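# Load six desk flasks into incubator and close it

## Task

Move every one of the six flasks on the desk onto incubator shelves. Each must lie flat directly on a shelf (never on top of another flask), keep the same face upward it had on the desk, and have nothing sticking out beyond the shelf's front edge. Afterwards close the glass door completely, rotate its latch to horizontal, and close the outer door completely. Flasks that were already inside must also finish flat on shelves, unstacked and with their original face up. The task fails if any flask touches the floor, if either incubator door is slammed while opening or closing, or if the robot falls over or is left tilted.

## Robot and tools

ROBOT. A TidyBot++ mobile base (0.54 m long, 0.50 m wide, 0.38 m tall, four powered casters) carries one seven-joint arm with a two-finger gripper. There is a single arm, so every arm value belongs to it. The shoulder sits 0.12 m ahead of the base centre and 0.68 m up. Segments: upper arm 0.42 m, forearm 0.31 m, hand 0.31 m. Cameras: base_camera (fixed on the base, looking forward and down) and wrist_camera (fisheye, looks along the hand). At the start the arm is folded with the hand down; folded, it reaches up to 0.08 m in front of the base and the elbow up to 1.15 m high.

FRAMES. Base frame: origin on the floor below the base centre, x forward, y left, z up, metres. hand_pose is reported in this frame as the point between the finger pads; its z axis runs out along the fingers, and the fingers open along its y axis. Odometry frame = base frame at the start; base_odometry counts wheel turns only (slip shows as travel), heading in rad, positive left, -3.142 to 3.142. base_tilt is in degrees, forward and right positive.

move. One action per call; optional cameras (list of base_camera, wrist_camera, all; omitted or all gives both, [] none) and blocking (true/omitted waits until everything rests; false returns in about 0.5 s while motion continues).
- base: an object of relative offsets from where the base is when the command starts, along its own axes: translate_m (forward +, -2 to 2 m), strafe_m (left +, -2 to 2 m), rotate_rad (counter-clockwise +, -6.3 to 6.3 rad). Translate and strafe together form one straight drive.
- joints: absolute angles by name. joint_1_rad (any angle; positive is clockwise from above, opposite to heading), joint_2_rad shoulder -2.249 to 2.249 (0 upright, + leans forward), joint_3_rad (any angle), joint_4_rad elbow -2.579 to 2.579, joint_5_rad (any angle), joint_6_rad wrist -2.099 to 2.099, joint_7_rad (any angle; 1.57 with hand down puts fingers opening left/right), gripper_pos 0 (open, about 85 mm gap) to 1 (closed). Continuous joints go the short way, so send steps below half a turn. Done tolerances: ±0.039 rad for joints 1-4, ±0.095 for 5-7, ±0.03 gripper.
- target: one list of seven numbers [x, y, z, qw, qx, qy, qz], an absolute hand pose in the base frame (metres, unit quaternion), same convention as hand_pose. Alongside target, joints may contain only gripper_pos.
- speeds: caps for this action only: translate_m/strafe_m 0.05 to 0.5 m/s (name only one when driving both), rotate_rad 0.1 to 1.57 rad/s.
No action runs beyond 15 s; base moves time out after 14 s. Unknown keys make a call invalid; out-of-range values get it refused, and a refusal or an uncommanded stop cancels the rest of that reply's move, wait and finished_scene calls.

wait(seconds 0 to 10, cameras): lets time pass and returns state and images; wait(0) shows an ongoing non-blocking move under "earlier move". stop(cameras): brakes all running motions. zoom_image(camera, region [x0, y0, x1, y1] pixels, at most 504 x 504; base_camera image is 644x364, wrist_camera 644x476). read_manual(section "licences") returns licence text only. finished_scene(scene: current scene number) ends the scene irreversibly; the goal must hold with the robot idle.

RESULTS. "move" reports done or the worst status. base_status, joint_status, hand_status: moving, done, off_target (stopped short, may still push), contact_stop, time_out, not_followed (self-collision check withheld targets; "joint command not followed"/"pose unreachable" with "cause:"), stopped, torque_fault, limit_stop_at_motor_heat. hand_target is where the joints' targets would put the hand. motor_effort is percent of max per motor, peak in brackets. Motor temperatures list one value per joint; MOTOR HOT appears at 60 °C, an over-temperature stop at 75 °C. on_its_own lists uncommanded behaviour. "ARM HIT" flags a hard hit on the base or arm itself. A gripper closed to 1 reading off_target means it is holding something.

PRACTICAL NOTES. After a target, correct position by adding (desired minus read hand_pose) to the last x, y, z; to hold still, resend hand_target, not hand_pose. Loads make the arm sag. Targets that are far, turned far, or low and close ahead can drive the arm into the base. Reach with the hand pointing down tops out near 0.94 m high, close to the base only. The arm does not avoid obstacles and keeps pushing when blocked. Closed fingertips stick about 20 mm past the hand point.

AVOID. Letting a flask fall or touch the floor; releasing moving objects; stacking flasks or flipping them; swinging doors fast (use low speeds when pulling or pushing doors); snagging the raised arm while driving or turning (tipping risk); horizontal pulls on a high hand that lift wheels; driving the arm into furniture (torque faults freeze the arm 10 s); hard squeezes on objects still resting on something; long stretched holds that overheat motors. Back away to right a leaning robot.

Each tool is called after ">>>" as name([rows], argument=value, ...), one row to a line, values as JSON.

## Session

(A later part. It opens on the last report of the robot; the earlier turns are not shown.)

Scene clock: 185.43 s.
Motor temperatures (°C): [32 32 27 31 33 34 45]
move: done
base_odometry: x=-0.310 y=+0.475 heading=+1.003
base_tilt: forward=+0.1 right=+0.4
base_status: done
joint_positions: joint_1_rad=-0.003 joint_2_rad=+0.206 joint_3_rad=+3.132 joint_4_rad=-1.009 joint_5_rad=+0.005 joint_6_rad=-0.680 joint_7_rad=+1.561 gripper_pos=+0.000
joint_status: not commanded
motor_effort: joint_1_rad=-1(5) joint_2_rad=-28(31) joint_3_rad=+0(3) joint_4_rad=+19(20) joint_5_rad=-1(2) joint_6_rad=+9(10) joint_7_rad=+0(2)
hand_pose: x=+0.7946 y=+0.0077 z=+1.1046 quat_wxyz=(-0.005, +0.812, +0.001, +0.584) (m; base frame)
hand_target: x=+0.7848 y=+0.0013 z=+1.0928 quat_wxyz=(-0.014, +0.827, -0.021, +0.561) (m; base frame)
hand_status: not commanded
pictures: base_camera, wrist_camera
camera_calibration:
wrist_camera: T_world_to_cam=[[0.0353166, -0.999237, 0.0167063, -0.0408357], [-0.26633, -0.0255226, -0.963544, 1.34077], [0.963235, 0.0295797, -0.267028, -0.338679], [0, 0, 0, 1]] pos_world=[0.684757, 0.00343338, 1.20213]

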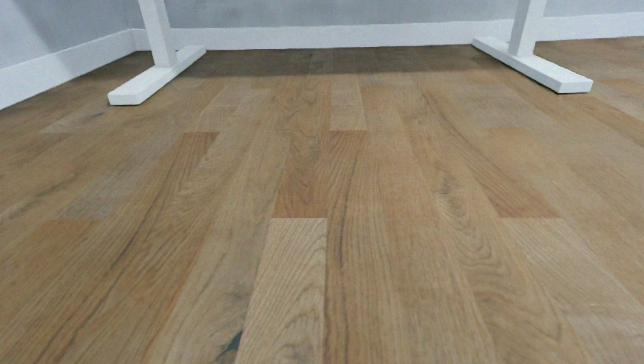

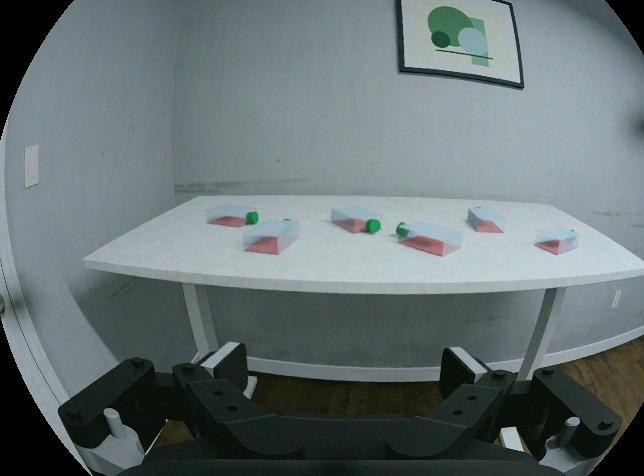

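>>> move(base={"translate_m": 0.25, "strafe_m": -0.05}, speeds={"translate_m": 0.25})

>>> zoom_image(camera="wrist_camera", region=[100, 200, 400, 380])

>>> zoom_image(camera="wrist_camera", region=[380, 180, 640, 340])

Scene clock: 188.10 s.
Motor temperatures (°C): [32 32 27 31 33 34 45]
move: done
base_odometry: x=-0.133 y=+0.659 heading=+1.003
base_tilt: forward=+0.0 right=+0.3
base_status: done
joint_positions: joint_1_rad=-0.003 joint_2_rad=+0.209 joint_3_rad=+3.132 joint_4_rad=-1.007 joint_5_rad=+0.005 joint_6_rad=-0.681 joint_7_rad=+1.561 gripper_pos=+0.000
joint_status: not commanded
motor_effort: joint_1_rad=-1(1) joint_2_rad=-27(32) joint_3_rad=+0(1) joint_4_rad=+20(21) joint_5_rad=-1(1) joint_6_rad=+9(10) joint_7_rad=+0(1)
hand_pose: x=+0.7956 y=+0.0077 z=+1.1030 quat_wxyz=(-0.005, +0.813, +0.001, +0.583) (m; base frame)
hand_target: x=+0.7848 y=+0.0013 z=+1.0928 quat_wxyz=(-0.014, +0.827, -0.021, +0.561) (m; base frame)
hand_status: not commanded
pictures: base_camera, wrist_camera
camera_calibration:
wrist_camera: T_world_to_cam=[[0.0353701, -0.999236, 0.0165976, -0.0407681], [-0.269348, -0.0255249, -0.962705, 1.34102], [0.962393, 0.0295804, -0.270045, -0.336061], [0, 0, 0, 1]] pos_world=[0.686067, 0.00343339, 1.20093]

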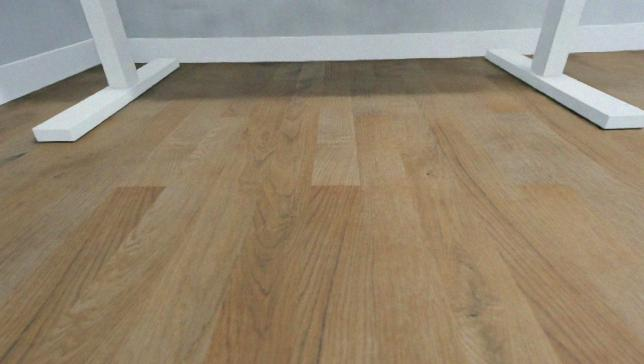

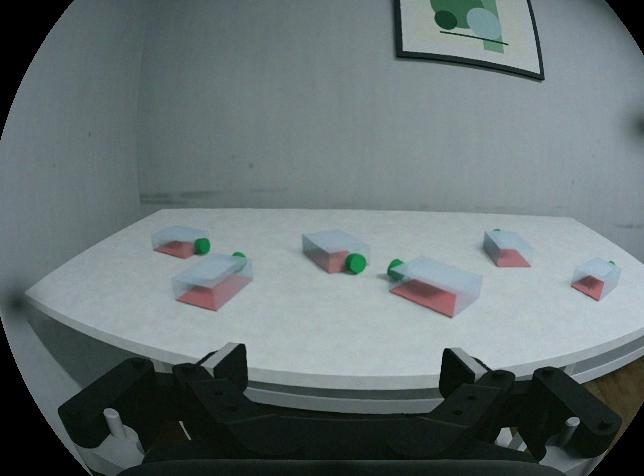

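Scaled by 1.680.

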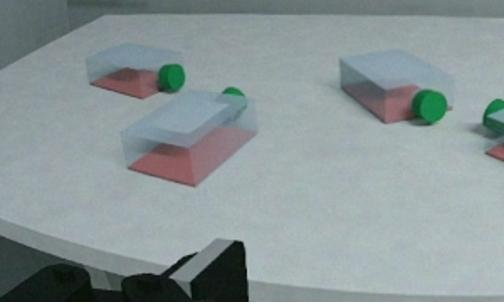

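Scaled by 1.938.

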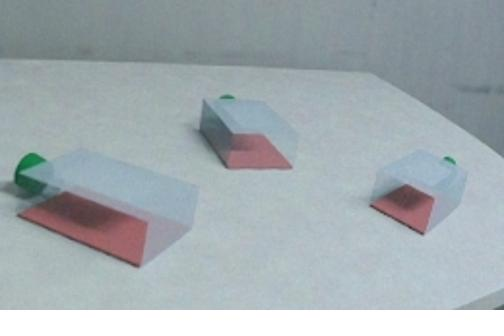

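>>> move(base={"translate_m": 0.58, "strafe_m": -0.47, "rotate_rad": 0.585}, speeds={"translate_m": 0.3, "rotate_rad": 0.4})

>>> zoom_image(camera="wrist_camera", region=[200, 220, 500, 420])

Scene clock: 199.77 s.
Motor temperatures (°C): [32 32 26 31 33 34 45]
move: done
base_odometry: x=+0.575 y=+0.896 heading=+1.589
base_tilt: forward=+0.1 right=+0.4
base_status: done
joint_positions: joint_1_rad=-0.001 joint_2_rad=+0.204 joint_3_rad=+3.135 joint_4_rad=-1.007 joint_5_rad=+0.005 joint_6_rad=-0.682 joint_7_rad=+1.561 gripper_pos=+0.000
joint_status: not commanded
motor_effort: joint_1_rad=-1(3) joint_2_rad=-28(30) joint_3_rad=+0(3) joint_4_rad=+19(20) joint_5_rad=-1(1) joint_6_rad=+9(10) joint_7_rad=-1(1)
hand_pose: x=+0.7938 y=+0.0050 z=+1.1059 quat_wxyz=(-0.003, +0.811, +0.000, +0.585) (m; base frame)
hand_target: x=+0.7848 y=+0.0013 z=+1.0928 quat_wxyz=(-0.014, +0.827, -0.021, +0.561) (m; base frame)
hand_status: not commanded
pictures: base_camera, wrist_camera
camera_calibration:
wrist_camera: T_world_to_cam=[[0.0310716, -0.999369, 0.0172286, -0.040644], [-0.265512, -0.0248703, -0.963787, 1.34136], [0.963607, 0.025372, -0.266117, -0.338754], [0, 0, 0, 1]] pos_world=[0.683836, 0.00133647, 1.20334]

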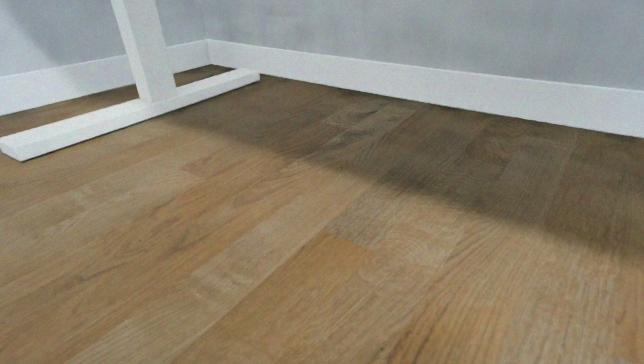

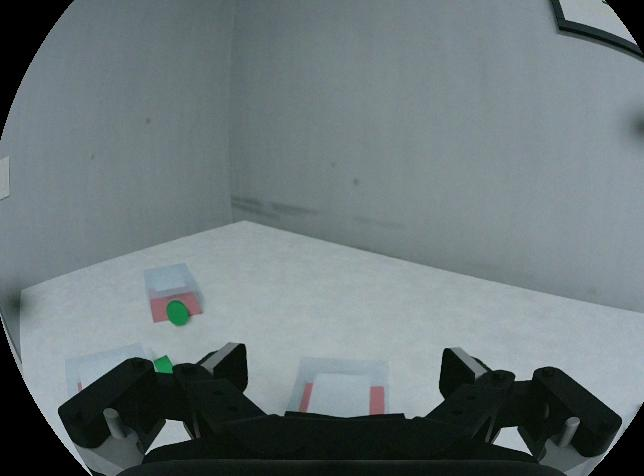

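Scaled by 1.680.

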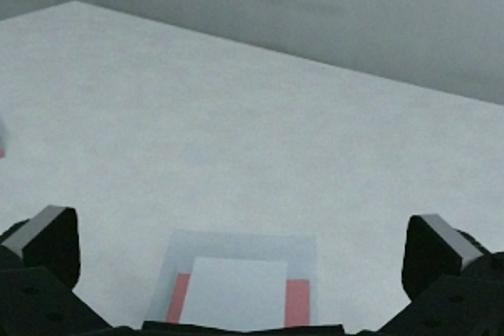

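>>> move(base={"translate_m": -0.15}, joints={"joint_2_rad": 0.147, "joint_4_rad": -0.995, "joint_6_rad": -1.0}, speeds={"translate_m": 0.2})

>>> zoom_image(camera="wrist_camera", region=[200, 220, 500, 420])

Scene clock: 201.57 s.
Motor temperatures (°C): [32 32 26 31 33 34 45]
move: done
base_odometry: x=+0.578 y=+0.746 heading=+1.589
base_tilt: forward=+0.1 right=+0.3
base_status: done
joint_positions: joint_1_rad=-0.001 joint_2_rad=+0.150 joint_3_rad=+3.135 joint_4_rad=-1.001 joint_5_rad=+0.005 joint_6_rad=-0.937 joint_7_rad=+1.561 gripper_pos=+0.000
joint_status: all done
motor_effort: joint_1_rad=+0(2) joint_2_rad=-25(32) joint_3_rad=+0(1) joint_4_rad=+19(21) joint_5_rad=-1(1) joint_6_rad=+9(10) joint_7_rad=-1(1)
hand_pose: x=+0.7396 y=+0.0046 z=+1.0716 quat_wxyz=(-0.002, +0.865, -0.001, +0.502) (m; base frame)
hand_target: x=+0.7284 y=+0.0013 z=+1.0604 quat_wxyz=(-0.012, +0.877, -0.022, +0.479) (m; base frame)
hand_status: not commanded
pictures: base_camera, wrist_camera
camera_calibration:
wrist_camera: T_world_to_cam=[[0.0331342, -0.999375, 0.0123361, -0.0350824], [-0.44801, -0.0258849, -0.893654, 1.35378], [0.893414, 0.0240838, -0.448588, -0.0481309], [0, 0, 0, 1]] pos_world=[0.65067, 0.0011411, 1.18865]

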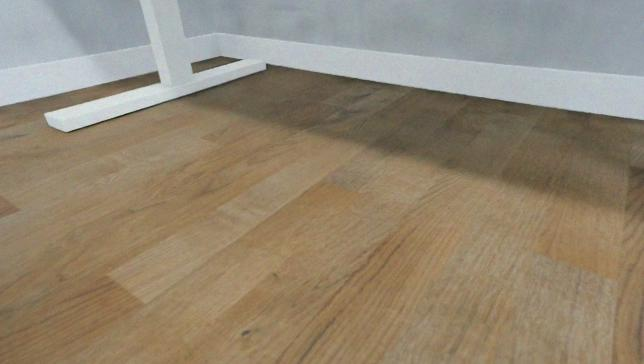

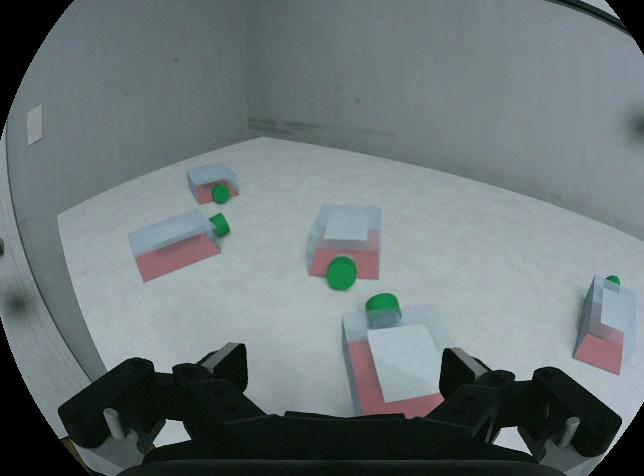

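Scaled by 1.680.

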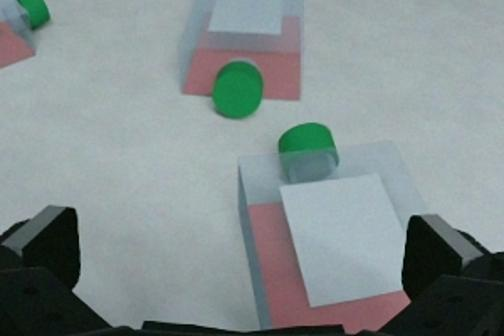

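>>> move(base={"strafe_m": 0.10}, joints={"gripper_pos": 1.0}, cameras=["wrist_camera"])

Scene clock: 203.93 s.
Motor temperatures (°C): [32 32 26 31 33 34 45]
move: done
base_odometry: x=+0.478 y=+0.744 heading=+1.589
base_tilt: forward=+0.0 right=+0.3
base_status: done
joint_positions: joint_1_rad=-0.005 joint_2_rad=+0.151 joint_3_rad=+3.135 joint_4_rad=-1.001 joint_5_rad=+0.005 joint_6_rad=-0.937 joint_7_rad=+1.561 gripper_pos=+0.999
joint_status: all done
motor_effort: joint_1_rad=+0(4) joint_2_rad=-26(27) joint_3_rad=+0(3) joint_4_rad=+19(19) joint_5_rad=+0(1) joint_6_rad=+8(9) joint_7_rad=+0(1)
hand_pose: x=+0.7396 y=+0.0066 z=+1.0716 quat_wxyz=(-0.003, +0.865, +0.001, +0.502) (m; base frame)
hand_target: x=+0.7284 y=+0.0013 z=+1.0604 quat_wxyz=(-0.012, +0.877, -0.022, +0.479) (m; base frame)
hand_status: not commanded
pictures: wrist_camera
camera_calibration:
wrist_camera: T_world_to_cam=[[0.0363111, -0.999264, 0.0123847, -0.035508], [-0.448017, -0.0273552, -0.893606, 1.35378], [0.893287, 0.0268992, -0.448681, -0.0479985], [0, 0, 0, 1]] pos_world=[0.650683, 0.00284215, 1.18865]

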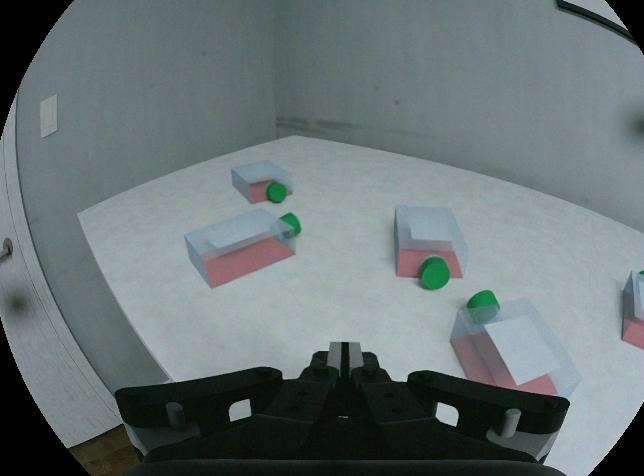

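>>> move(joints={"joint_2_rad": 0.098, "joint_4_rad": -1.345, "joint_6_rad": -0.71}, cameras=["wrist_camera"])

Scene clock: 205.67 s.
Motor temperatures (°C): [32 32 26 31 33 34 45]
move: done
base_odometry: x=+0.478 y=+0.744 heading=+1.589
base_tilt: forward=+0.1 right=+0.3
base_status: not commanded
joint_positions: joint_1_rad=-0.005 joint_2_rad=+0.104 joint_3_rad=+3.135 joint_4_rad=-1.315 joint_5_rad=+0.005 joint_6_rad=-0.772 joint_7_rad=+1.561 gripper_pos=+0.999
joint_status: all done
motor_effort: joint_1_rad=-1(1) joint_2_rad=-23(27) joint_3_rad=+0(1) joint_4_rad=+18(20) joint_5_rad=-1(1) joint_6_rad=+7(10) joint_7_rad=+0(1)
hand_pose: x=+0.7268 y=+0.0068 z=+0.9670 quat_wxyz=(-0.003, +0.889, +0.001, +0.458) (m; base frame)
hand_target: x=+0.7320 y=+0.0013 z=+0.9694 quat_wxyz=(-0.012, +0.880, -0.022, +0.474) (m; base frame)
hand_status: not commanded
pictures: wrist_camera
camera_calibration:
wrist_camera: T_world_to_cam=[[0.0383353, -0.999212, 0.0102763, -0.0329115], [-0.536444, -0.0292551, -0.843429, 1.27041], [0.843065, 0.0268204, -0.537143, 0.0384896], [0, 0, 0, 1]] pos_world=[0.650316, 0.00324801, 1.09251]

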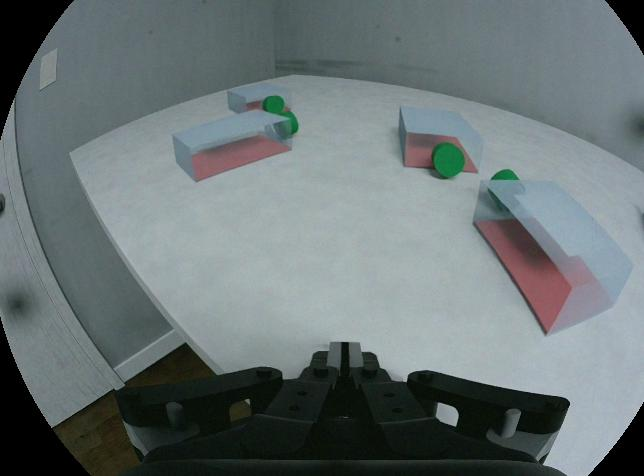

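>>> move(joints={"joint_2_rad": 0.087, "joint_4_rad": -1.394, "joint_6_rad": -0.673}, cameras=[])

>>> move(joints={"joint_2_rad": 0.081, "joint_4_rad": -1.419, "joint_6_rad": -0.654}, cameras=[])

>>> move(joints={"joint_2_rad": 0.075, "joint_4_rad": -1.444, "joint_6_rad": -0.635}, cameras=["wrist_camera"])

Scene clock: 206.67 s.
Motor temperatures (°C): [32 32 26 31 33 34 45]
move: done
base_odometry: x=+0.478 y=+0.744 heading=+1.589
base_tilt: forward=+0.0 right=+0.3
base_status: not commanded
joint_positions: joint_1_rad=-0.005 joint_2_rad=+0.085 joint_3_rad=+3.135 joint_4_rad=-1.357 joint_5_rad=+0.005 joint_6_rad=-0.723 joint_7_rad=+1.561 gripper_pos=+0.999
joint_status: all done
motor_effort: joint_1_rad=+0(1) joint_2_rad=-21(23) joint_3_rad=+1(1) joint_4_rad=+17(18) joint_5_rad=-1(1) joint_6_rad=+6(7) joint_7_rad=+1(2)
hand_pose: x=+0.7244 y=+0.0069 z=+0.9667 quat_wxyz=(-0.003, +0.883, +0.001, +0.469) (m; base frame)
hand_target: x=+0.7285 y=+0.0013 z=+0.9577 quat_wxyz=(-0.012, +0.880, -0.022, +0.474) (m; base frame)
hand_status: not commanded
pictures: none
No camera images: "cameras" was empty.

Scene clock: 207.30 s.
Motor temperatures (°C): [32 32 26 31 33 34 45]
move: off_target
base_odometry: x=+0.478 y=+0.744 heading=+1.589
base_tilt: forward=+0.1 right=+0.3
base_status: not commanded
joint_positions: joint_1_rad=-0.005 joint_2_rad=+0.076 joint_3_rad=+3.135 joint_4_rad=-1.379 joint_5_rad=+0.005 joint_6_rad=-0.697 joint_7_rad=+1.561 gripper_pos=+0.999
joint_status: joint_4_rad off_target (ended at -1.379, target -1.419); the others done
motor_effort: joint_1_rad=+0(1) joint_2_rad=-20(21) joint_3_rad=+0(1) joint_4_rad=+16(17) joint_5_rad=+0(1) joint_6_rad=+5(7) joint_7_rad=+1(1)
hand_pose: x=+0.7233 y=+0.0069 z=+0.9665 quat_wxyz=(-0.003, +0.880, +0.001, +0.475) (m; base frame)
hand_target: x=+0.7265 y=+0.0013 z=+0.9520 quat_wxyz=(-0.012, +0.880, -0.022, +0.474) (m; base frame)
hand_status: not commanded
pictures: none
No camera images: "cameras" was empty.

Scene clock: 207.93 s.
Motor temperatures (°C): [32 32 26 31 33 34 45]
move: off_target
base_odometry: x=+0.478 y=+0.744 heading=+1.589
base_tilt: forward=+0.1 right=+0.3
base_status: not commanded
joint_positions: joint_1_rad=-0.005 joint_2_rad=+0.066 joint_3_rad=+3.135 joint_4_rad=-1.400 joint_5_rad=+0.005 joint_6_rad=-0.674 joint_7_rad=+1.561 gripper_pos=+0.999
joint_status: joint_4_rad off_target (ended at -1.400, target -1.444); the others done
motor_effort: joint_1_rad=-1(1) joint_2_rad=-19(20) joint_3_rad=+0(1) joint_4_rad=+16(17) joint_5_rad=+0(1) joint_6_rad=+5(6) joint_7_rad=+0(1)
hand_pose: x=+0.7216 y=+0.0070 z=+0.9664 quat_wxyz=(-0.003, +0.877, +0.002, +0.480) (m; base frame)
hand_target: x=+0.7243 y=+0.0013 z=+0.9462 quat_wxyz=(-0.012, +0.880, -0.022, +0.474) (m; base frame)
hand_status: not commanded
pictures: wrist_camera
camera_calibration:
wrist_camera: T_world_to_cam=[[0.03829, -0.999196, 0.01188, -0.0341406], [-0.493531, -0.0292473, -0.869236, 1.26098], [0.868885, 0.0274199, -0.494254, -0.0175132], [0, 0, 0, 1]] pos_world=[0.638856, 0.00324727, 1.08784]

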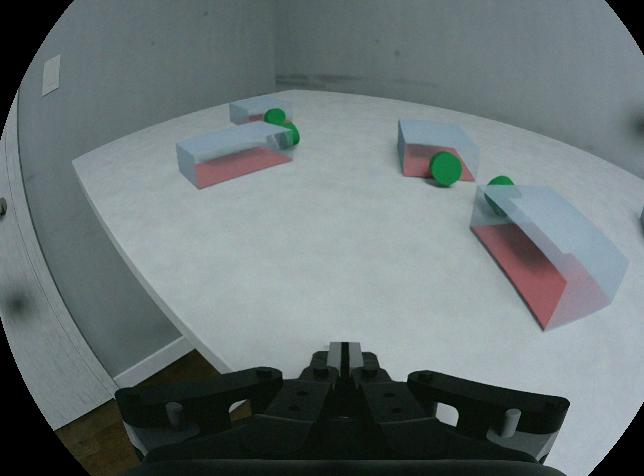

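>>> move(joints={"joint_2_rad": 0.147, "joint_4_rad": -0.995, "joint_6_rad": -1.0}, cameras=[])

>>> move(base={"strafe_m": -0.10}, joints={"gripper_pos": 0.0}, cameras=["wrist_camera"])

>>> zoom_image(camera="wrist_camera", region=[280, 190, 480, 350])

Scene clock: 210.23 s.
Motor temperatures (°C): [32 32 26 31 33 34 45]
move: done
base_odometry: x=+0.478 y=+0.744 heading=+1.589
base_tilt: forward=+0.1 right=+0.4
base_status: not commanded
joint_positions: joint_1_rad=-0.005 joint_2_rad=+0.139 joint_3_rad=+3.135 joint_4_rad=-1.004 joint_5_rad=+0.005 joint_6_rad=-0.927 joint_7_rad=+1.561 gripper_pos=+0.999
joint_status: all done
motor_effort: joint_1_rad=-1(1) joint_2_rad=-25(27) joint_3_rad=+0(1) joint_4_rad=+19(22) joint_5_rad=+0(1) joint_6_rad=+9(10) joint_7_rad=+0(1)
hand_pose: x=+0.7367 y=+0.0066 z=+1.0795 quat_wxyz=(-0.003, +0.860, +0.001, +0.510) (m; base frame)
hand_target: x=+0.7284 y=+0.0013 z=+1.0604 quat_wxyz=(-0.012, +0.877, -0.022, +0.479) (m; base frame)
hand_status: not commanded
pictures: none
No camera images: "cameras" was empty.

Scene clock: 211.43 s.
Motor temperatures (°C): [32 32 26 31 33 34 45]
move: done
base_odometry: x=+0.578 y=+0.745 heading=+1.589
base_tilt: forward=+0.0 right=+0.3
base_status: done
joint_positions: joint_1_rad=+0.000 joint_2_rad=+0.141 joint_3_rad=+3.137 joint_4_rad=-1.004 joint_5_rad=+0.005 joint_6_rad=-0.928 joint_7_rad=+1.561 gripper_pos=+0.000
joint_status: all done
motor_effort: joint_1_rad=+0(3) joint_2_rad=-25(26) joint_3_rad=+0(3) joint_4_rad=+19(19) joint_5_rad=+0(1) joint_6_rad=+9(9) joint_7_rad=+1(2)
hand_pose: x=+0.7372 y=+0.0026 z=+1.0781 quat_wxyz=(-0.001, +0.861, -0.002, +0.509) (m; base frame)
hand_target: x=+0.7284 y=+0.0013 z=+1.0604 quat_wxyz=(-0.012, +0.877, -0.022, +0.479) (m; base frame)
hand_status: not commanded
pictures: wrist_camera
camera_calibration:
wrist_camera: T_world_to_cam=[[0.0294103, -0.999481, 0.0131379, -0.0352588], [-0.434518, -0.0246205, -0.900326, 1.35572], [0.900183, 0.0207702, -0.435017, -0.0627476], [0, 0, 0, 1]] pos_world=[0.646606, -0.000558673, 1.19376]

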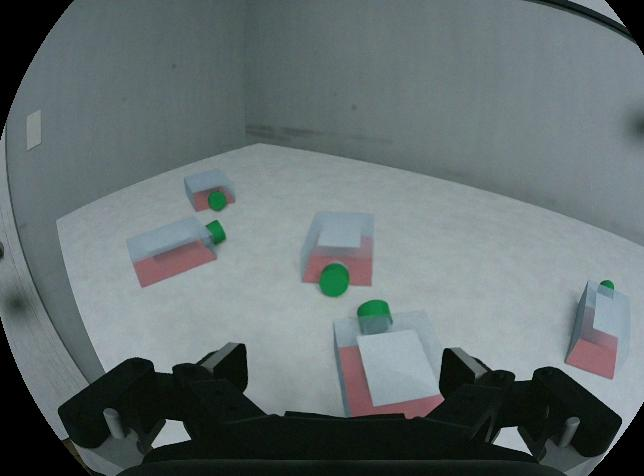

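Scaled by 2.520.

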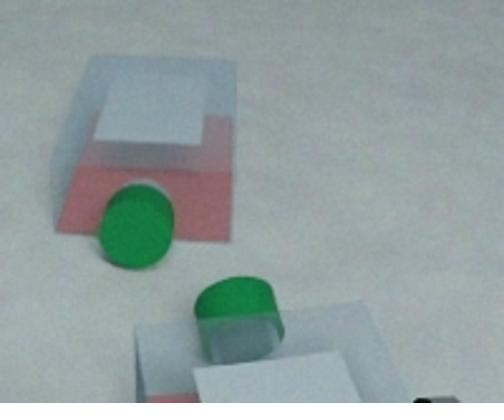

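>>> move(base={"translate_m": 0.20, "strafe_m": 0.012}, joints={"joint_2_rad": 0.2156, "joint_4_rad": -0.8317, "joint_6_rad": -1.374}, speeds={"translate_m": 0.15}, cameras=["wrist_camera"])

>>> zoom_image(camera="wrist_camera", region=[220, 220, 460, 420])

Scene clock: 215.90 s.
Motor temperatures (°C): [32 32 26 31 33 34 45]
move: done
base_odometry: x=+0.563 y=+0.945 heading=+1.589
base_tilt: forward=+0.2 right=+0.3
base_status: done
joint_positions: joint_1_rad=+0.000 joint_2_rad=+0.221 joint_3_rad=+3.137 joint_4_rad=-0.843 joint_5_rad=+0.005 joint_6_rad=-1.302 joint_7_rad=+1.561 gripper_pos=+0.000
joint_status: all done
motor_effort: joint_1_rad=-1(2) joint_2_rad=-27(29) joint_3_rad=+0(1) joint_4_rad=+17(19) joint_5_rad=-1(1) joint_6_rad=+7(10) joint_7_rad=+0(1)
hand_pose: x=+0.7040 y=+0.0020 z=+1.0223 quat_wxyz=(-0.001, +0.926, -0.003, +0.378) (m; base frame)
hand_target: x=+0.6866 y=+0.0013 z=+1.0160 quat_wxyz=(-0.009, +0.936, -0.024, +0.352) (m; base frame)
hand_status: not commanded
pictures: wrist_camera
camera_calibration:
wrist_camera: T_world_to_cam=[[0.030599, -0.999522, 0.00439488, -0.0259622], [-0.676081, -0.0239354, -0.736439, 1.29358], [0.736192, 0.019563, -0.67649, 0.305256], [0, 0, 0, 1]] pos_world=[0.650631, -0.000959254, 1.15926]

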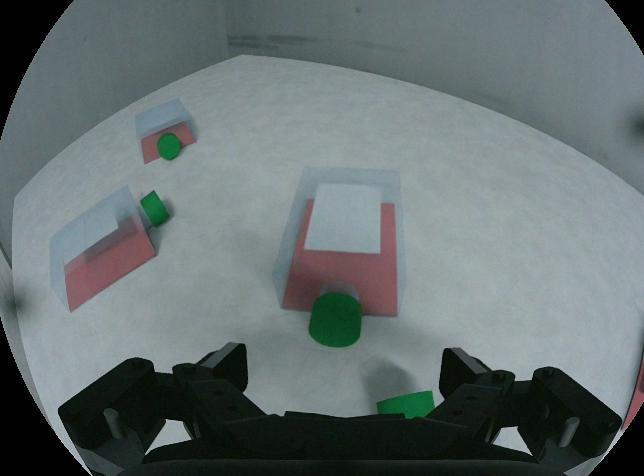

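Scaled by 2.100.

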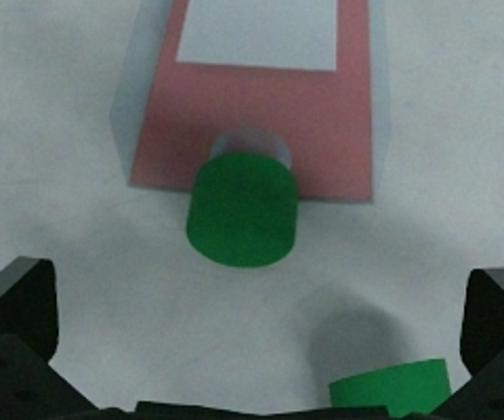

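>>> move(base={"translate_m": 0.062, "strafe_m": 0.002}, speeds={"translate_m": 0.1}, cameras=[])

>>> move(joints={"joint_2_rad": 0.17, "joint_4_rad": -1.03, "joint_6_rad": -1.11}, cameras=["wrist_camera"])

Scene clock: 217.53 s.
Motor temperatures (°C): [32 32 26 31 33 34 45]
move: done
base_odometry: x=+0.559 y=+1.007 heading=+1.589
base_tilt: forward=+0.1 right=+0.3
base_status: done
joint_positions: joint_1_rad=+0.000 joint_2_rad=+0.222 joint_3_rad=+3.137 joint_4_rad=-0.842 joint_5_rad=+0.005 joint_6_rad=-1.305 joint_7_rad=+1.561 gripper_pos=+0.000
joint_status: not commanded
motor_effort: joint_1_rad=+0(2) joint_2_rad=-27(29) joint_3_rad=+0(1) joint_4_rad=+17(18) joint_5_rad=-1(1) joint_6_rad=+7(8) joint_7_rad=+1(1)
hand_pose: x=+0.7038 y=+0.0020 z=+1.0216 quat_wxyz=(-0.001, +0.926, -0.003, +0.377) (m; base frame)
hand_target: x=+0.6866 y=+0.0013 z=+1.0160 quat_wxyz=(-0.009, +0.936, -0.024, +0.352) (m; base frame)
hand_status: not commanded
pictures: none
No camera images: "cameras" was empty.

Scene clock: 218.70 s.
Motor temperatures (°C): [32 32 26 31 33 34 45]
move: done
base_odometry: x=+0.559 y=+1.007 heading=+1.589
base_tilt: forward=+0.0 right=+0.4
base_status: not commanded
joint_positions: joint_1_rad=+0.000 joint_2_rad=+0.190 joint_3_rad=+3.137 joint_4_rad=-1.013 joint_5_rad=+0.005 joint_6_rad=-1.180 joint_7_rad=+1.561 gripper_pos=+0.000
joint_status: all done
motor_effort: joint_1_rad=-1(1) joint_2_rad=-26(27) joint_3_rad=+0(1) joint_4_rad=+18(19) joint_5_rad=-1(1) joint_6_rad=+7(8) joint_7_rad=+0(1)
hand_pose: x=+0.7059 y=+0.0022 z=+0.9826 quat_wxyz=(-0.001, +0.929, -0.003, +0.371) (m; base frame)
hand_target: x=+0.7132 y=+0.0013 z=+1.0007 quat_wxyz=(-0.010, +0.915, -0.023, +0.404) (m; base frame)
hand_status: not commanded
pictures: wrist_camera
camera_calibration:
wrist_camera: T_world_to_cam=[[0.0312196, -0.999503, 0.0043602, -0.0260771], [-0.687234, -0.024633, -0.726019, 1.26315], [0.725765, 0.0196695, -0.687661, 0.29529], [0, 0, 0, 1]] pos_world=[0.65458, -0.000757279, 1.12024]

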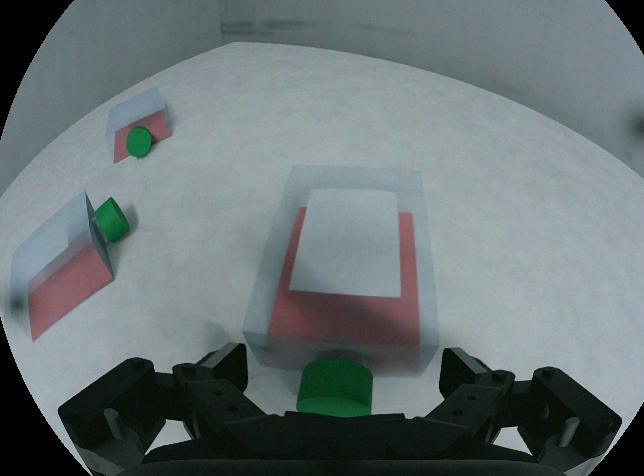

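>>> move(base={"translate_m": -0.004}, joints={"joint_2_rad": 0.16, "joint_4_rad": -1.08, "joint_6_rad": -1.044}, cameras=["wrist_camera"])

Scene clock: 219.87 s.
Motor temperatures (°C): [32 32 26 31 33 34 45]
move: done
base_odometry: x=+0.559 y=+1.003 heading=+1.589
base_tilt: forward=+0.0 right=+0.3
base_status: done
joint_positions: joint_1_rad=+0.000 joint_2_rad=+0.172 joint_3_rad=+3.137 joint_4_rad=-1.063 joint_5_rad=+0.005 joint_6_rad=-1.114 joint_7_rad=+1.561 gripper_pos=+0.000
joint_status: all done
motor_effort: joint_1_rad=+0(1) joint_2_rad=-25(30) joint_3_rad=+0(1) joint_4_rad=+18(19) joint_5_rad=+0(1) joint_6_rad=+7(8) joint_7_rad=+0(1)
hand_pose: x=+0.7095 y=+0.0023 z=+0.9818 quat_wxyz=(-0.001, +0.922, -0.002, +0.386) (m; base frame)
hand_target: x=+0.7188 y=+0.0013 z=+0.9956 quat_wxyz=(-0.011, +0.909, -0.023, +0.416) (m; base frame)
hand_status: not commanded
pictures: wrist_camera
camera_calibration:
wrist_camera: T_world_to_cam=[[0.0313358, -0.999494, 0.005432, -0.0272087], [-0.662174, -0.0248305, -0.748939, 1.26992], [0.748695, 0.0198717, -0.662617, 0.251343], [0, 0, 0, 1]] pos_world=[0.653578, -0.000656931, 1.11778]

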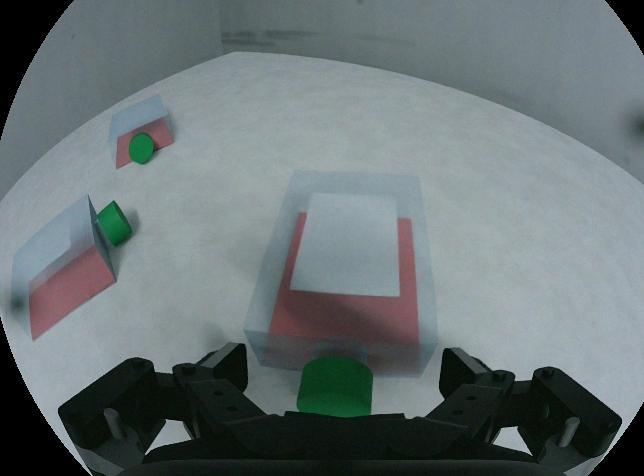

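>>> move(joints={"joint_2_rad": 0.15, "joint_4_rad": -1.13, "joint_6_rad": -1.007}, cameras=["wrist_camera"])

Scene clock: 220.83 s.
Motor temperatures (°C): [32 32 26 31 33 34 45]
move: done
base_odometry: x=+0.559 y=+1.003 heading=+1.589
base_tilt: forward=+0.1 right=+0.3
base_status: not commanded
joint_positions: joint_1_rad=+0.000 joint_2_rad=+0.164 joint_3_rad=+3.137 joint_4_rad=-1.114 joint_5_rad=+0.005 joint_6_rad=-1.076 joint_7_rad=+1.561 gripper_pos=+0.000
joint_status: all done
motor_effort: joint_1_rad=-1(1) joint_2_rad=-25(27) joint_3_rad=+0(1) joint_4_rad=+18(20) joint_5_rad=-1(1) joint_6_rad=+7(8) joint_7_rad=+0(2)
hand_pose: x=+0.7091 y=+0.0024 z=+0.9678 quat_wxyz=(-0.001, +0.924, -0.002, +0.383) (m; base frame)
hand_target: x=+0.7179 y=+0.0013 z=+0.9836 quat_wxyz=(-0.011, +0.910, -0.023, +0.414) (m; base frame)
hand_status: not commanded
pictures: wrist_camera
camera_calibration:
wrist_camera: T_world_to_cam=[[0.0315797, -0.999487, 0.00530784, -0.0271726], [-0.667029, -0.0250297, -0.744611, 1.25839], [0.744362, 0.0199741, -0.667477, 0.250072], [0, 0, 0, 1]] pos_world=[0.654098, -0.000656456, 1.10407]

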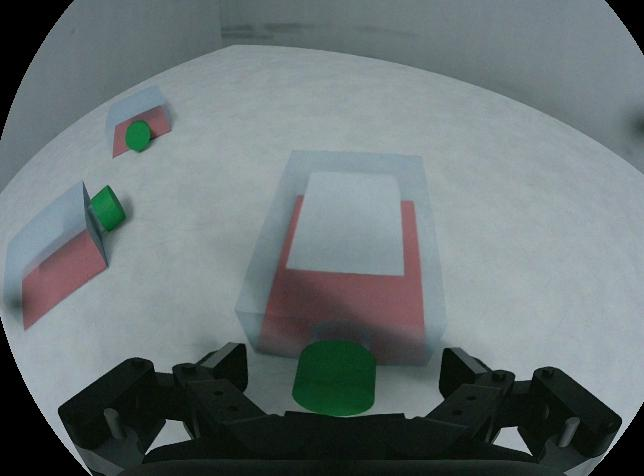

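>>> move(joints={"gripper_pos": 0.8}, cameras=["wrist_camera"])

Scene clock: 222.03 s.
Motor temperatures (°C): [32 32 26 31 33 34 45]
move: done
base_odometry: x=+0.559 y=+1.003 heading=+1.589
base_tilt: forward=+0.0 right=+0.4
base_status: not commanded
joint_positions: joint_1_rad=+0.000 joint_2_rad=+0.162 joint_3_rad=+3.137 joint_4_rad=-1.114 joint_5_rad=+0.005 joint_6_rad=-1.075 joint_7_rad=+1.561 gripper_pos=+0.800
joint_status: all done
motor_effort: joint_1_rad=-1(2) joint_2_rad=-26(26) joint_3_rad=+0(2) joint_4_rad=+18(19) joint_5_rad=-1(2) joint_6_rad=+7(8) joint_7_rad=+1(1)
hand_pose: x=+0.7089 y=+0.0023 z=+0.9693 quat_wxyz=(-0.001, +0.923, -0.002, +0.385) (m; base frame)
hand_target: x=+0.7179 y=+0.0013 z=+0.9836 quat_wxyz=(-0.011, +0.910, -0.023, +0.414) (m; base frame)
hand_status: not commanded
pictures: wrist_camera
camera_calibration:
wrist_camera: T_world_to_cam=[[0.031487, -0.999489, 0.00548196, -0.0272888], [-0.664497, -0.0250301, -0.746871, 1.25973], [0.746627, 0.019874, -0.664946, 0.247193], [0, 0, 0, 1]] pos_world=[0.653388, -0.000656331, 1.10538]

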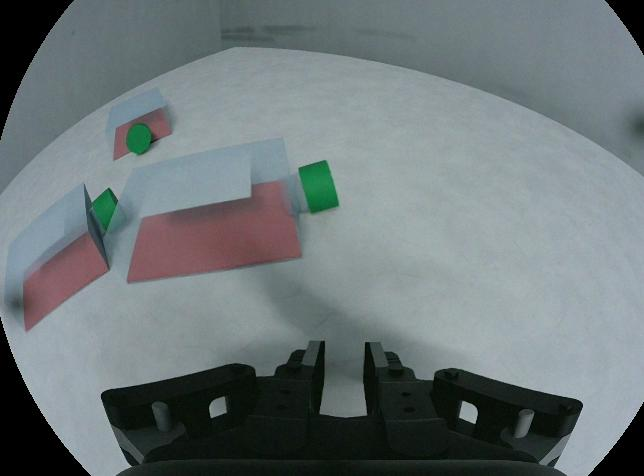

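>>> move(joints={"joint_2_rad": 0.2156, "joint_4_rad": -0.8317, "joint_6_rad": -1.2, "gripper_pos": 0.0}, cameras=["wrist_camera"])

Scene clock: 224.70 s.
Motor temperatures (°C): [32 32 26 31 33 34 45]
move: done
base_odometry: x=+0.559 y=+1.003 heading=+1.589
base_tilt: forward=+0.1 right=+0.3
base_status: not commanded
joint_positions: joint_1_rad=+0.000 joint_2_rad=+0.208 joint_3_rad=+3.137 joint_4_rad=-0.841 joint_5_rad=+0.005 joint_6_rad=-1.130 joint_7_rad=+1.561 gripper_pos=+0.000
joint_status: all done
motor_effort: joint_1_rad=-1(1) joint_2_rad=-26(27) joint_3_rad=+0(1) joint_4_rad=+18(21) joint_5_rad=-1(1) joint_6_rad=+8(9) joint_7_rad=+0(1)
hand_pose: x=+0.7337 y=+0.0022 z=+1.0723 quat_wxyz=(-0.001, +0.886, -0.003, +0.463) (m; base frame)
hand_target: x=+0.7240 y=+0.0013 z=+1.0551 quat_wxyz=(-0.011, +0.901, -0.023, +0.432) (m; base frame)
hand_status: not commanded
pictures: wrist_camera
camera_calibration:
wrist_camera: T_world_to_cam=[[0.0297473, -0.99951, 0.00970438, -0.0319815], [-0.526801, -0.023928, -0.849652, 1.36239], [0.849468, 0.0201626, -0.527255, 0.0740641], [0, 0, 0, 1]] pos_world=[0.655743, -0.000860016, 1.19691]

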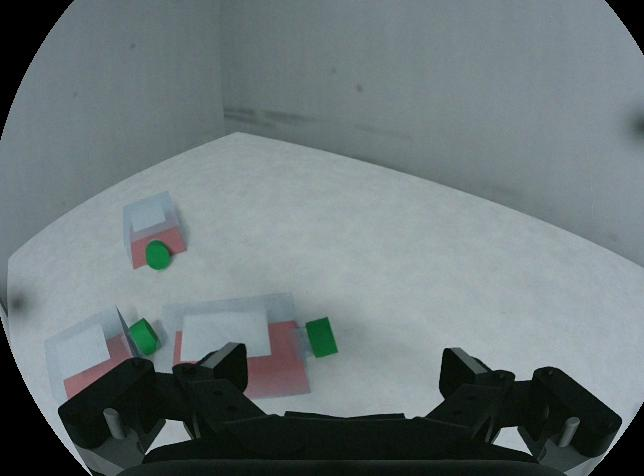

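>>> move(base={"translate_m": 0.148, "strafe_m": 0.0175}, joints={"joint_2_rad": 0.3686, "joint_4_rad": -0.6096, "joint_6_rad": -1.443, "gripper_pos": 1.0}, speeds={"translate_m": 0.15}, cameras=["wrist_camera"])

Scene clock: 231.70 s.
Motor temperatures (°C): [32 32 26 31 33 34 45]
move: time_out
base_odometry: x=+0.540 y=+1.149 heading=+1.594
base_tilt: forward=+0.0 right=+0.3
base_status: translate_m time_out (by the wheels' count: +0.146 of +0.148); strafe_m time_out (by the wheels' count: +0.017 of +0.017)
joint_positions: joint_1_rad=-0.011 joint_2_rad=+0.184 joint_3_rad=+3.140 joint_4_rad=-0.610 joint_5_rad=+0.006 joint_6_rad=-1.373 joint_7_rad=+1.561 gripper_pos=+0.999
joint_status: joint_2_rad off_target (ended at +0.184, target +0.369); the others done
motor_effort: joint_1_rad=+1(9) joint_2_rad=+11(30) joint_3_rad=-1(4) joint_4_rad=+15(23) joint_5_rad=+0(3) joint_6_rad=+8(11) joint_7_rad=+0(1)
hand_pose: x=+0.6776 y=+0.0065 z=+1.1412 quat_wxyz=(-0.003, +0.883, +0.000, +0.468) (m; base frame)
hand_target: x=+0.7367 y=+0.0013 z=+1.0159 quat_wxyz=(-0.009, +0.936, -0.024, +0.352) (m; base frame)
hand_status: not commanded
pictures: wrist_camera
camera_calibration:
wrist_camera: T_world_to_cam=[[0.036486, -0.999279, 0.0105384, -0.032206], [-0.515834, -0.0278642, -0.856235, 1.39155], [0.855911, 0.0258045, -0.516479, 0.141317], [0, 0, 0, 1]] pos_world=[0.598031, 0.00294501, 1.26482]

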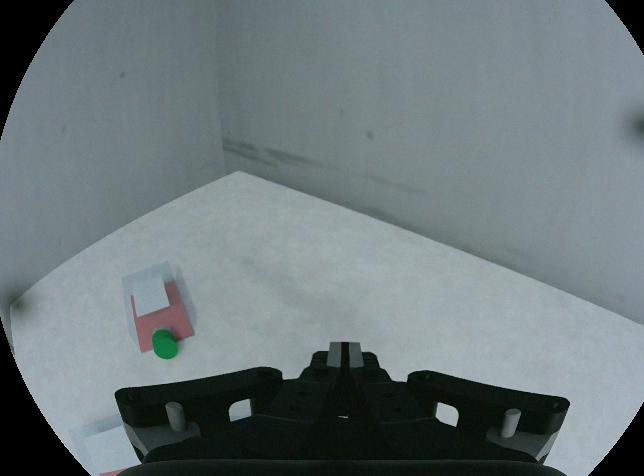

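>>> move(base={"translate_m": -0.12}, speeds={"translate_m": 0.15}, cameras=["wrist_camera"])

Scene clock: 233.77 s.
Motor temperatures (°C): [32 32 26 31 33 34 45]
move: done
base_odometry: x=+0.542 y=+1.029 heading=+1.593
base_tilt: forward=+0.1 right=+0.4
base_status: done
joint_positions: joint_1_rad=-0.009 joint_2_rad=+0.369 joint_3_rad=+3.140 joint_4_rad=-0.609 joint_5_rad=+0.006 joint_6_rad=-1.374 joint_7_rad=+1.561 gripper_pos=+0.999
joint_status: not commanded
on_its_own: joint_2_rad moved +0.186 to your old target +0.369
motor_effort: joint_1_rad=-1(4) joint_2_rad=-31(39) joint_3_rad=+0(2) joint_4_rad=+17(19) joint_5_rad=-1(1) joint_6_rad=+7(8) joint_7_rad=+1(1)
hand_pose: x=+0.7525 y=+0.0059 z=+1.0306 quat_wxyz=(-0.001, +0.923, +0.000, +0.385) (m; base frame)
hand_target: x=+0.7367 y=+0.0013 z=+1.0159 quat_wxyz=(-0.009, +0.936, -0.024, +0.352) (m; base frame)
hand_status: not commanded
pictures: wrist_camera
camera_calibration:
wrist_camera: T_world_to_cam=[[0.0357304, -0.999346, 0.00564412, -0.0287498], [-0.66519, -0.0279972, -0.746149, 1.33444], [0.745819, 0.0229058, -0.665755, 0.256734], [0, 0, 0, 1]] pos_world=[0.697209, 0.00274894, 1.16678]

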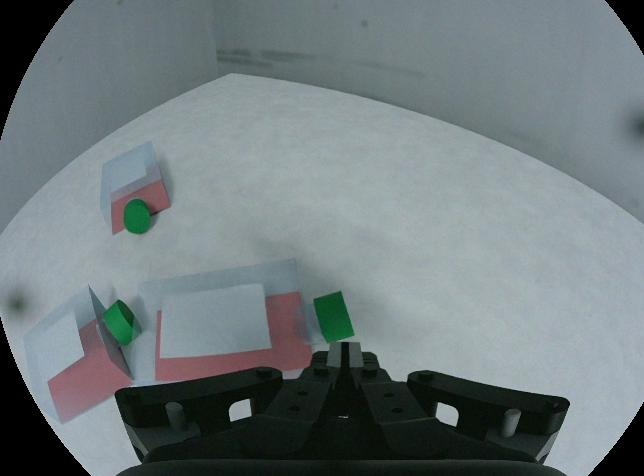

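>>> move(base={"translate_m": 0.01, "strafe_m": 0.125}, joints={"joint_2_rad": 0.2156, "joint_4_rad": -0.8317, "joint_6_rad": -1.26}, speeds={"strafe_m": 0.15}, cameras=["wrist_camera"])

Scene clock: 236.97 s.
Motor temperatures (°C): [32 32 26 31 33 34 45]
move: done
base_odometry: x=+0.417 y=+1.036 heading=+1.593
base_tilt: forward=+0.0 right=+0.3
base_status: done
joint_positions: joint_1_rad=-0.003 joint_2_rad=+0.224 joint_3_rad=+3.140 joint_4_rad=-0.812 joint_5_rad=+0.006 joint_6_rad=-1.326 joint_7_rad=+1.561 gripper_pos=+0.999
joint_status: all done
motor_effort: joint_1_rad=+0(4) joint_2_rad=-26(32) joint_3_rad=+1(2) joint_4_rad=+17(18) joint_5_rad=-1(2) joint_6_rad=+7(8) joint_7_rad=+0(1)
hand_pose: x=+0.7019 y=+0.0020 z=+1.0306 quat_wxyz=(+0.000, +0.925, -0.003, +0.380) (m; base frame)
hand_target: x=+0.7119 y=+0.0013 z=+1.0409 quat_wxyz=(-0.010, +0.914, -0.023, +0.405) (m; base frame)
hand_status: not commanded
pictures: wrist_camera
camera_calibration:
wrist_camera: T_world_to_cam=[[0.0301828, -0.999528, 0.00571709, -0.0269856], [-0.672846, -0.024547, -0.739375, 1.29905], [0.739166, 0.0184697, -0.67327, 0.30705], [0, 0, 0, 1]] pos_world=[0.647916, -0.000756054, 1.16737]

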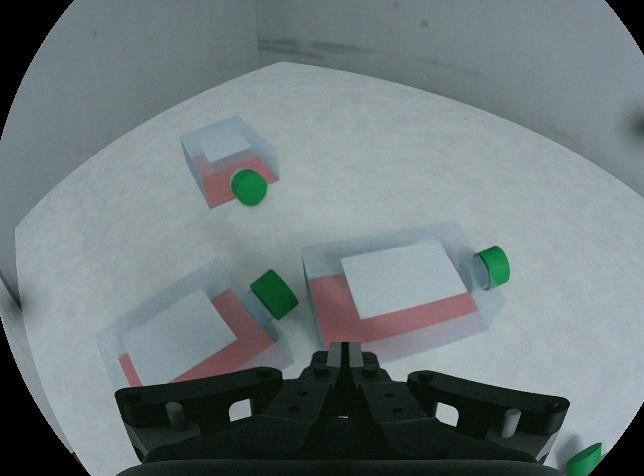

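>>> move(joints={"joint_2_rad": 0.15, "joint_4_rad": -1.10, "joint_6_rad": -1.04}, cameras=["wrist_camera"])

Scene clock: 238.67 s.
Motor temperatures (°C): [32 32 26 31 33 34 45]
move: done
base_odometry: x=+0.417 y=+1.036 heading=+1.593
base_tilt: forward=+0.1 right=+0.2
base_status: not commanded
joint_positions: joint_1_rad=-0.003 joint_2_rad=+0.168 joint_3_rad=+3.140 joint_4_rad=-1.082 joint_5_rad=+0.006 joint_6_rad=-1.114 joint_7_rad=+1.561 gripper_pos=+0.999
joint_status: all done
motor_effort: joint_1_rad=-1(1) joint_2_rad=-26(28) joint_3_rad=+0(0) joint_4_rad=+18(20) joint_5_rad=+0(1) joint_6_rad=+7(8) joint_7_rad=+0(1)
hand_pose: x=+0.7061 y=+0.0022 z=+0.9737 quat_wxyz=(+0.000, +0.925, -0.002, +0.379) (m; base frame)
hand_target: x=+0.7144 y=+0.0013 z=+0.9919 quat_wxyz=(-0.010, +0.910, -0.023, +0.413) (m; base frame)
hand_status: not commanded
pictures: wrist_camera
camera_calibration:
wrist_camera: T_world_to_cam=[[0.0313061, -0.99949, 0.00625425, -0.0279228], [-0.674426, -0.0257417, -0.737894, 1.25941], [0.737679, 0.0188825, -0.674888, 0.26817], [0, 0, 0, 1]] pos_world=[0.652428, -0.000552953, 1.11047]

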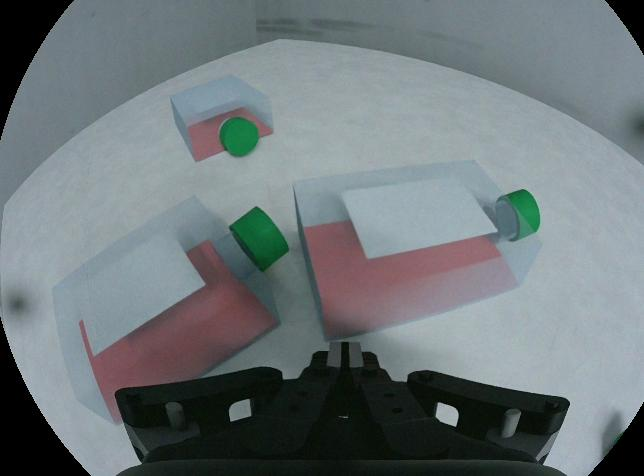

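>>> move(base={"translate_m": 0.075}, speeds={"translate_m": 0.06}, cameras=["wrist_camera"])

Scene clock: 240.70 s.
Motor temperatures (°C): [32 32 26 31 33 34 45]
move: done
base_odometry: x=+0.415 y=+1.111 heading=+1.593
base_tilt: forward=+0.1 right=+0.3
base_status: done
joint_positions: joint_1_rad=-0.003 joint_2_rad=+0.161 joint_3_rad=+3.140 joint_4_rad=-1.083 joint_5_rad=+0.006 joint_6_rad=-1.109 joint_7_rad=+1.561 gripper_pos=+0.999
joint_status: not commanded
motor_effort: joint_1_rad=-1(1) joint_2_rad=-25(29) joint_3_rad=+0(1) joint_4_rad=+19(19) joint_5_rad=-1(1) joint_6_rad=+8(8) joint_7_rad=+0(1)
hand_pose: x=+0.7049 y=+0.0022 z=+0.9787 quat_wxyz=(+0.000, +0.923, -0.002, +0.384) (m; base frame)
hand_target: x=+0.7144 y=+0.0013 z=+0.9919 quat_wxyz=(-0.010, +0.910, -0.023, +0.413) (m; base frame)
hand_status: not commanded
pictures: wrist_camera
camera_calibration:
wrist_camera: T_world_to_cam=[[0.031232, -0.99949, 0.00661296, -0.0282165], [-0.665922, -0.0257416, -0.745577, 1.26386], [0.745367, 0.0188821, -0.666387, 0.258693], [0, 0, 0, 1]] pos_world=[0.649692, -0.000552953, 1.11488]

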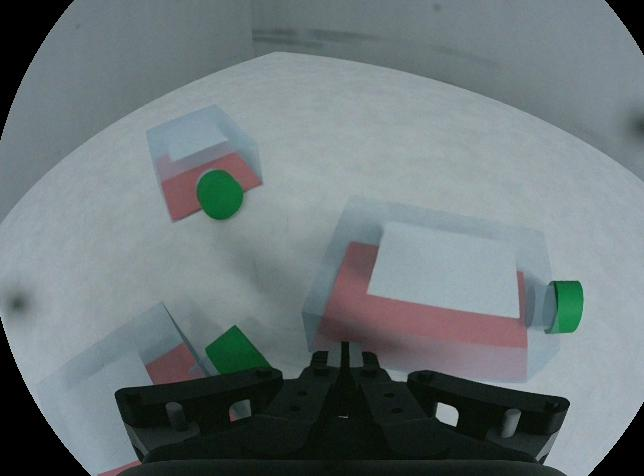

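>>> move(base={"translate_m": 0.06, "strafe_m": 0.0}, speeds={"translate_m": 0.06}, cameras=["wrist_camera"])

Scene clock: 242.27 s.
Motor temperatures (°C): [32 32 26 31 33 34 45]
move: done
base_odometry: x=+0.414 y=+1.171 heading=+1.594
base_tilt: forward=+0.1 right=+0.3
base_status: done
joint_positions: joint_1_rad=-0.003 joint_2_rad=+0.158 joint_3_rad=+3.140 joint_4_rad=-1.083 joint_5_rad=+0.006 joint_6_rad=-1.108 joint_7_rad=+1.561 gripper_pos=+0.999
joint_status: not commanded
motor_effort: joint_1_rad=-1(1) joint_2_rad=-25(28) joint_3_rad=+0(1) joint_4_rad=+19(19) joint_5_rad=-1(1) joint_6_rad=+8(8) joint_7_rad=+0(1)
hand_pose: x=+0.7042 y=+0.0022 z=+0.9807 quat_wxyz=(+0.000, +0.922, -0.002, +0.386) (m; base frame)
hand_target: x=+0.7144 y=+0.0013 z=+0.9919 quat_wxyz=(-0.010, +0.910, -0.023, +0.413) (m; base frame)
hand_status: not commanded
pictures: wrist_camera
camera_calibration:
wrist_camera: T_world_to_cam=[[0.031137, -0.999493, 0.00666894, -0.0281918], [-0.662804, -0.0256414, -0.748354, 1.26548], [0.748145, 0.0188813, -0.663266, 0.255514], [0, 0, 0, 1]] pos_world=[0.648479, -0.000553255, 1.11669]

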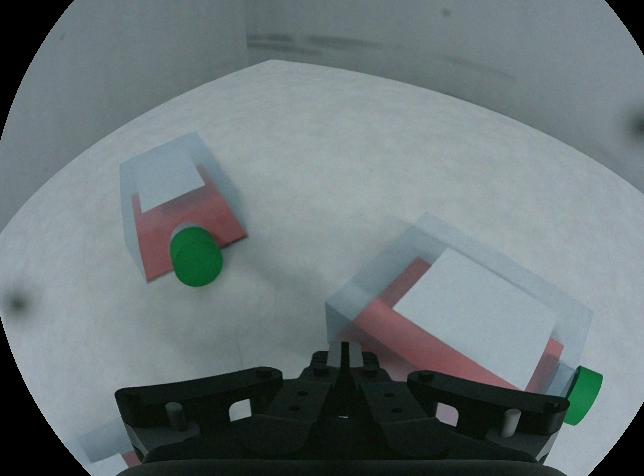

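>>> move(base={"translate_m": 0.035, "strafe_m": -0.05}, speeds={"strafe_m": 0.06}, cameras=["wrist_camera"])

Scene clock: 244.10 s.
Motor temperatures (°C): [32 32 26 31 33 34 45]
move: done
base_odometry: x=+0.463 y=+1.207 heading=+1.594
base_tilt: forward=+0.0 right=+0.3
base_status: done
joint_positions: joint_1_rad=-0.002 joint_2_rad=+0.150 joint_3_rad=+3.140 joint_4_rad=-1.085 joint_5_rad=+0.006 joint_6_rad=-1.108 joint_7_rad=+1.561 gripper_pos=+0.999
joint_status: not commanded
motor_effort: joint_1_rad=+0(3) joint_2_rad=-25(26) joint_3_rad=+1(3) joint_4_rad=+19(20) joint_5_rad=-1(2) joint_6_rad=+7(8) joint_7_rad=+0(2)
hand_pose: x=+0.7018 y=+0.0019 z=+0.9846 quat_wxyz=(+0.000, +0.921, -0.003, +0.389) (m; base frame)
hand_target: x=+0.7144 y=+0.0013 z=+0.9919 quat_wxyz=(-0.010, +0.910, -0.023, +0.413) (m; base frame)
hand_status: not commanded
pictures: wrist_camera
camera_calibration:
wrist_camera: T_world_to_cam=[[0.0305183, -0.99951, 0.00699233, -0.0283718], [-0.657666, -0.0253477, -0.752883, 1.26758], [0.752691, 0.0183781, -0.658117, 0.251706], [0, 0, 0, 1]] pos_world=[0.645056, -0.000853521, 1.12019]

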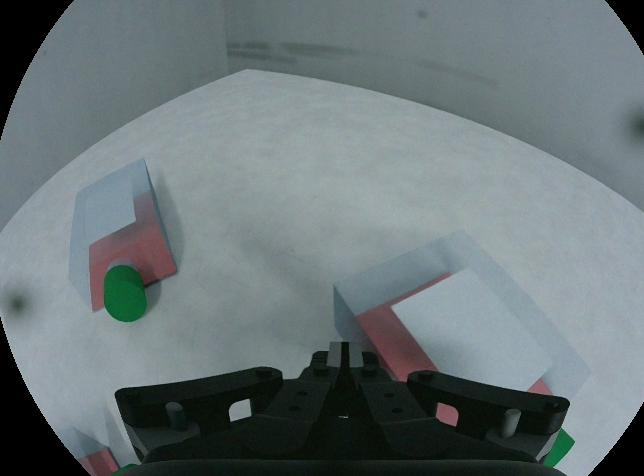

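>>> move(base={"translate_m": 0.03, "strafe_m": -0.055}, speeds={"strafe_m": 0.06}, cameras=["wrist_camera"])

Scene clock: 247.63 s.
Motor temperatures (°C): [32 32 26 31 33 34 45]
move: time_out
base_odometry: x=+0.515 y=+1.238 heading=+1.590
base_tilt: forward=-0.1 right=+0.2
base_status: translate_m time_out (by the wheels' count: +0.029 of +0.030); strafe_m time_out (by the wheels' count: -0.053 of -0.055)
joint_positions: joint_1_rad=+0.000 joint_2_rad=-0.007 joint_3_rad=+3.140 joint_4_rad=-1.091 joint_5_rad=+0.006 joint_6_rad=-1.107 joint_7_rad=+1.561 gripper_pos=+0.999
joint_status: not commanded
motor_effort: joint_1_rad=-2(4) joint_2_rad=+13(25) joint_3_rad=+0(2) joint_4_rad=+18(22) joint_5_rad=+0(1) joint_6_rad=+8(9) joint_7_rad=+1(1)
hand_pose: x=+0.6472 y=+0.0007 z=+1.0685 quat_wxyz=(+0.000, +0.889, -0.003, +0.457) (m; base frame)
hand_target: x=+0.7144 y=+0.0013 z=+0.9919 quat_wxyz=(-0.010, +0.910, -0.023, +0.413) (m; base frame)
hand_status: not commanded
pictures: wrist_camera
camera_calibration:
wrist_camera: T_world_to_cam=[[0.0271855, -0.999569, 0.0110861, -0.0307088], [-0.537292, -0.0239631, -0.843056, 1.31325], [0.842958, 0.0169624, -0.537712, 0.160932], [0, 0, 0, 1]] pos_world=[0.570771, -0.00195594, 1.19401]

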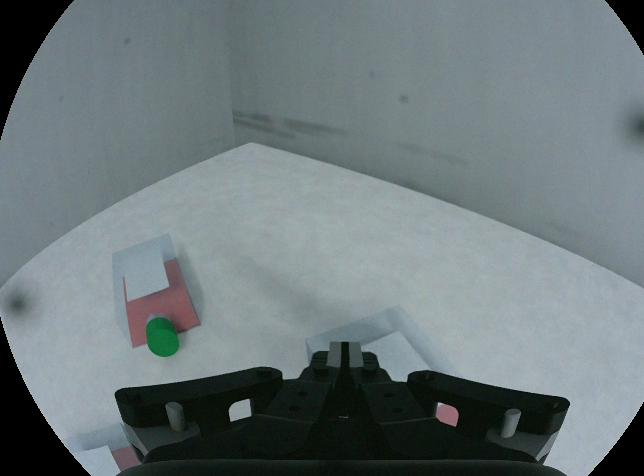

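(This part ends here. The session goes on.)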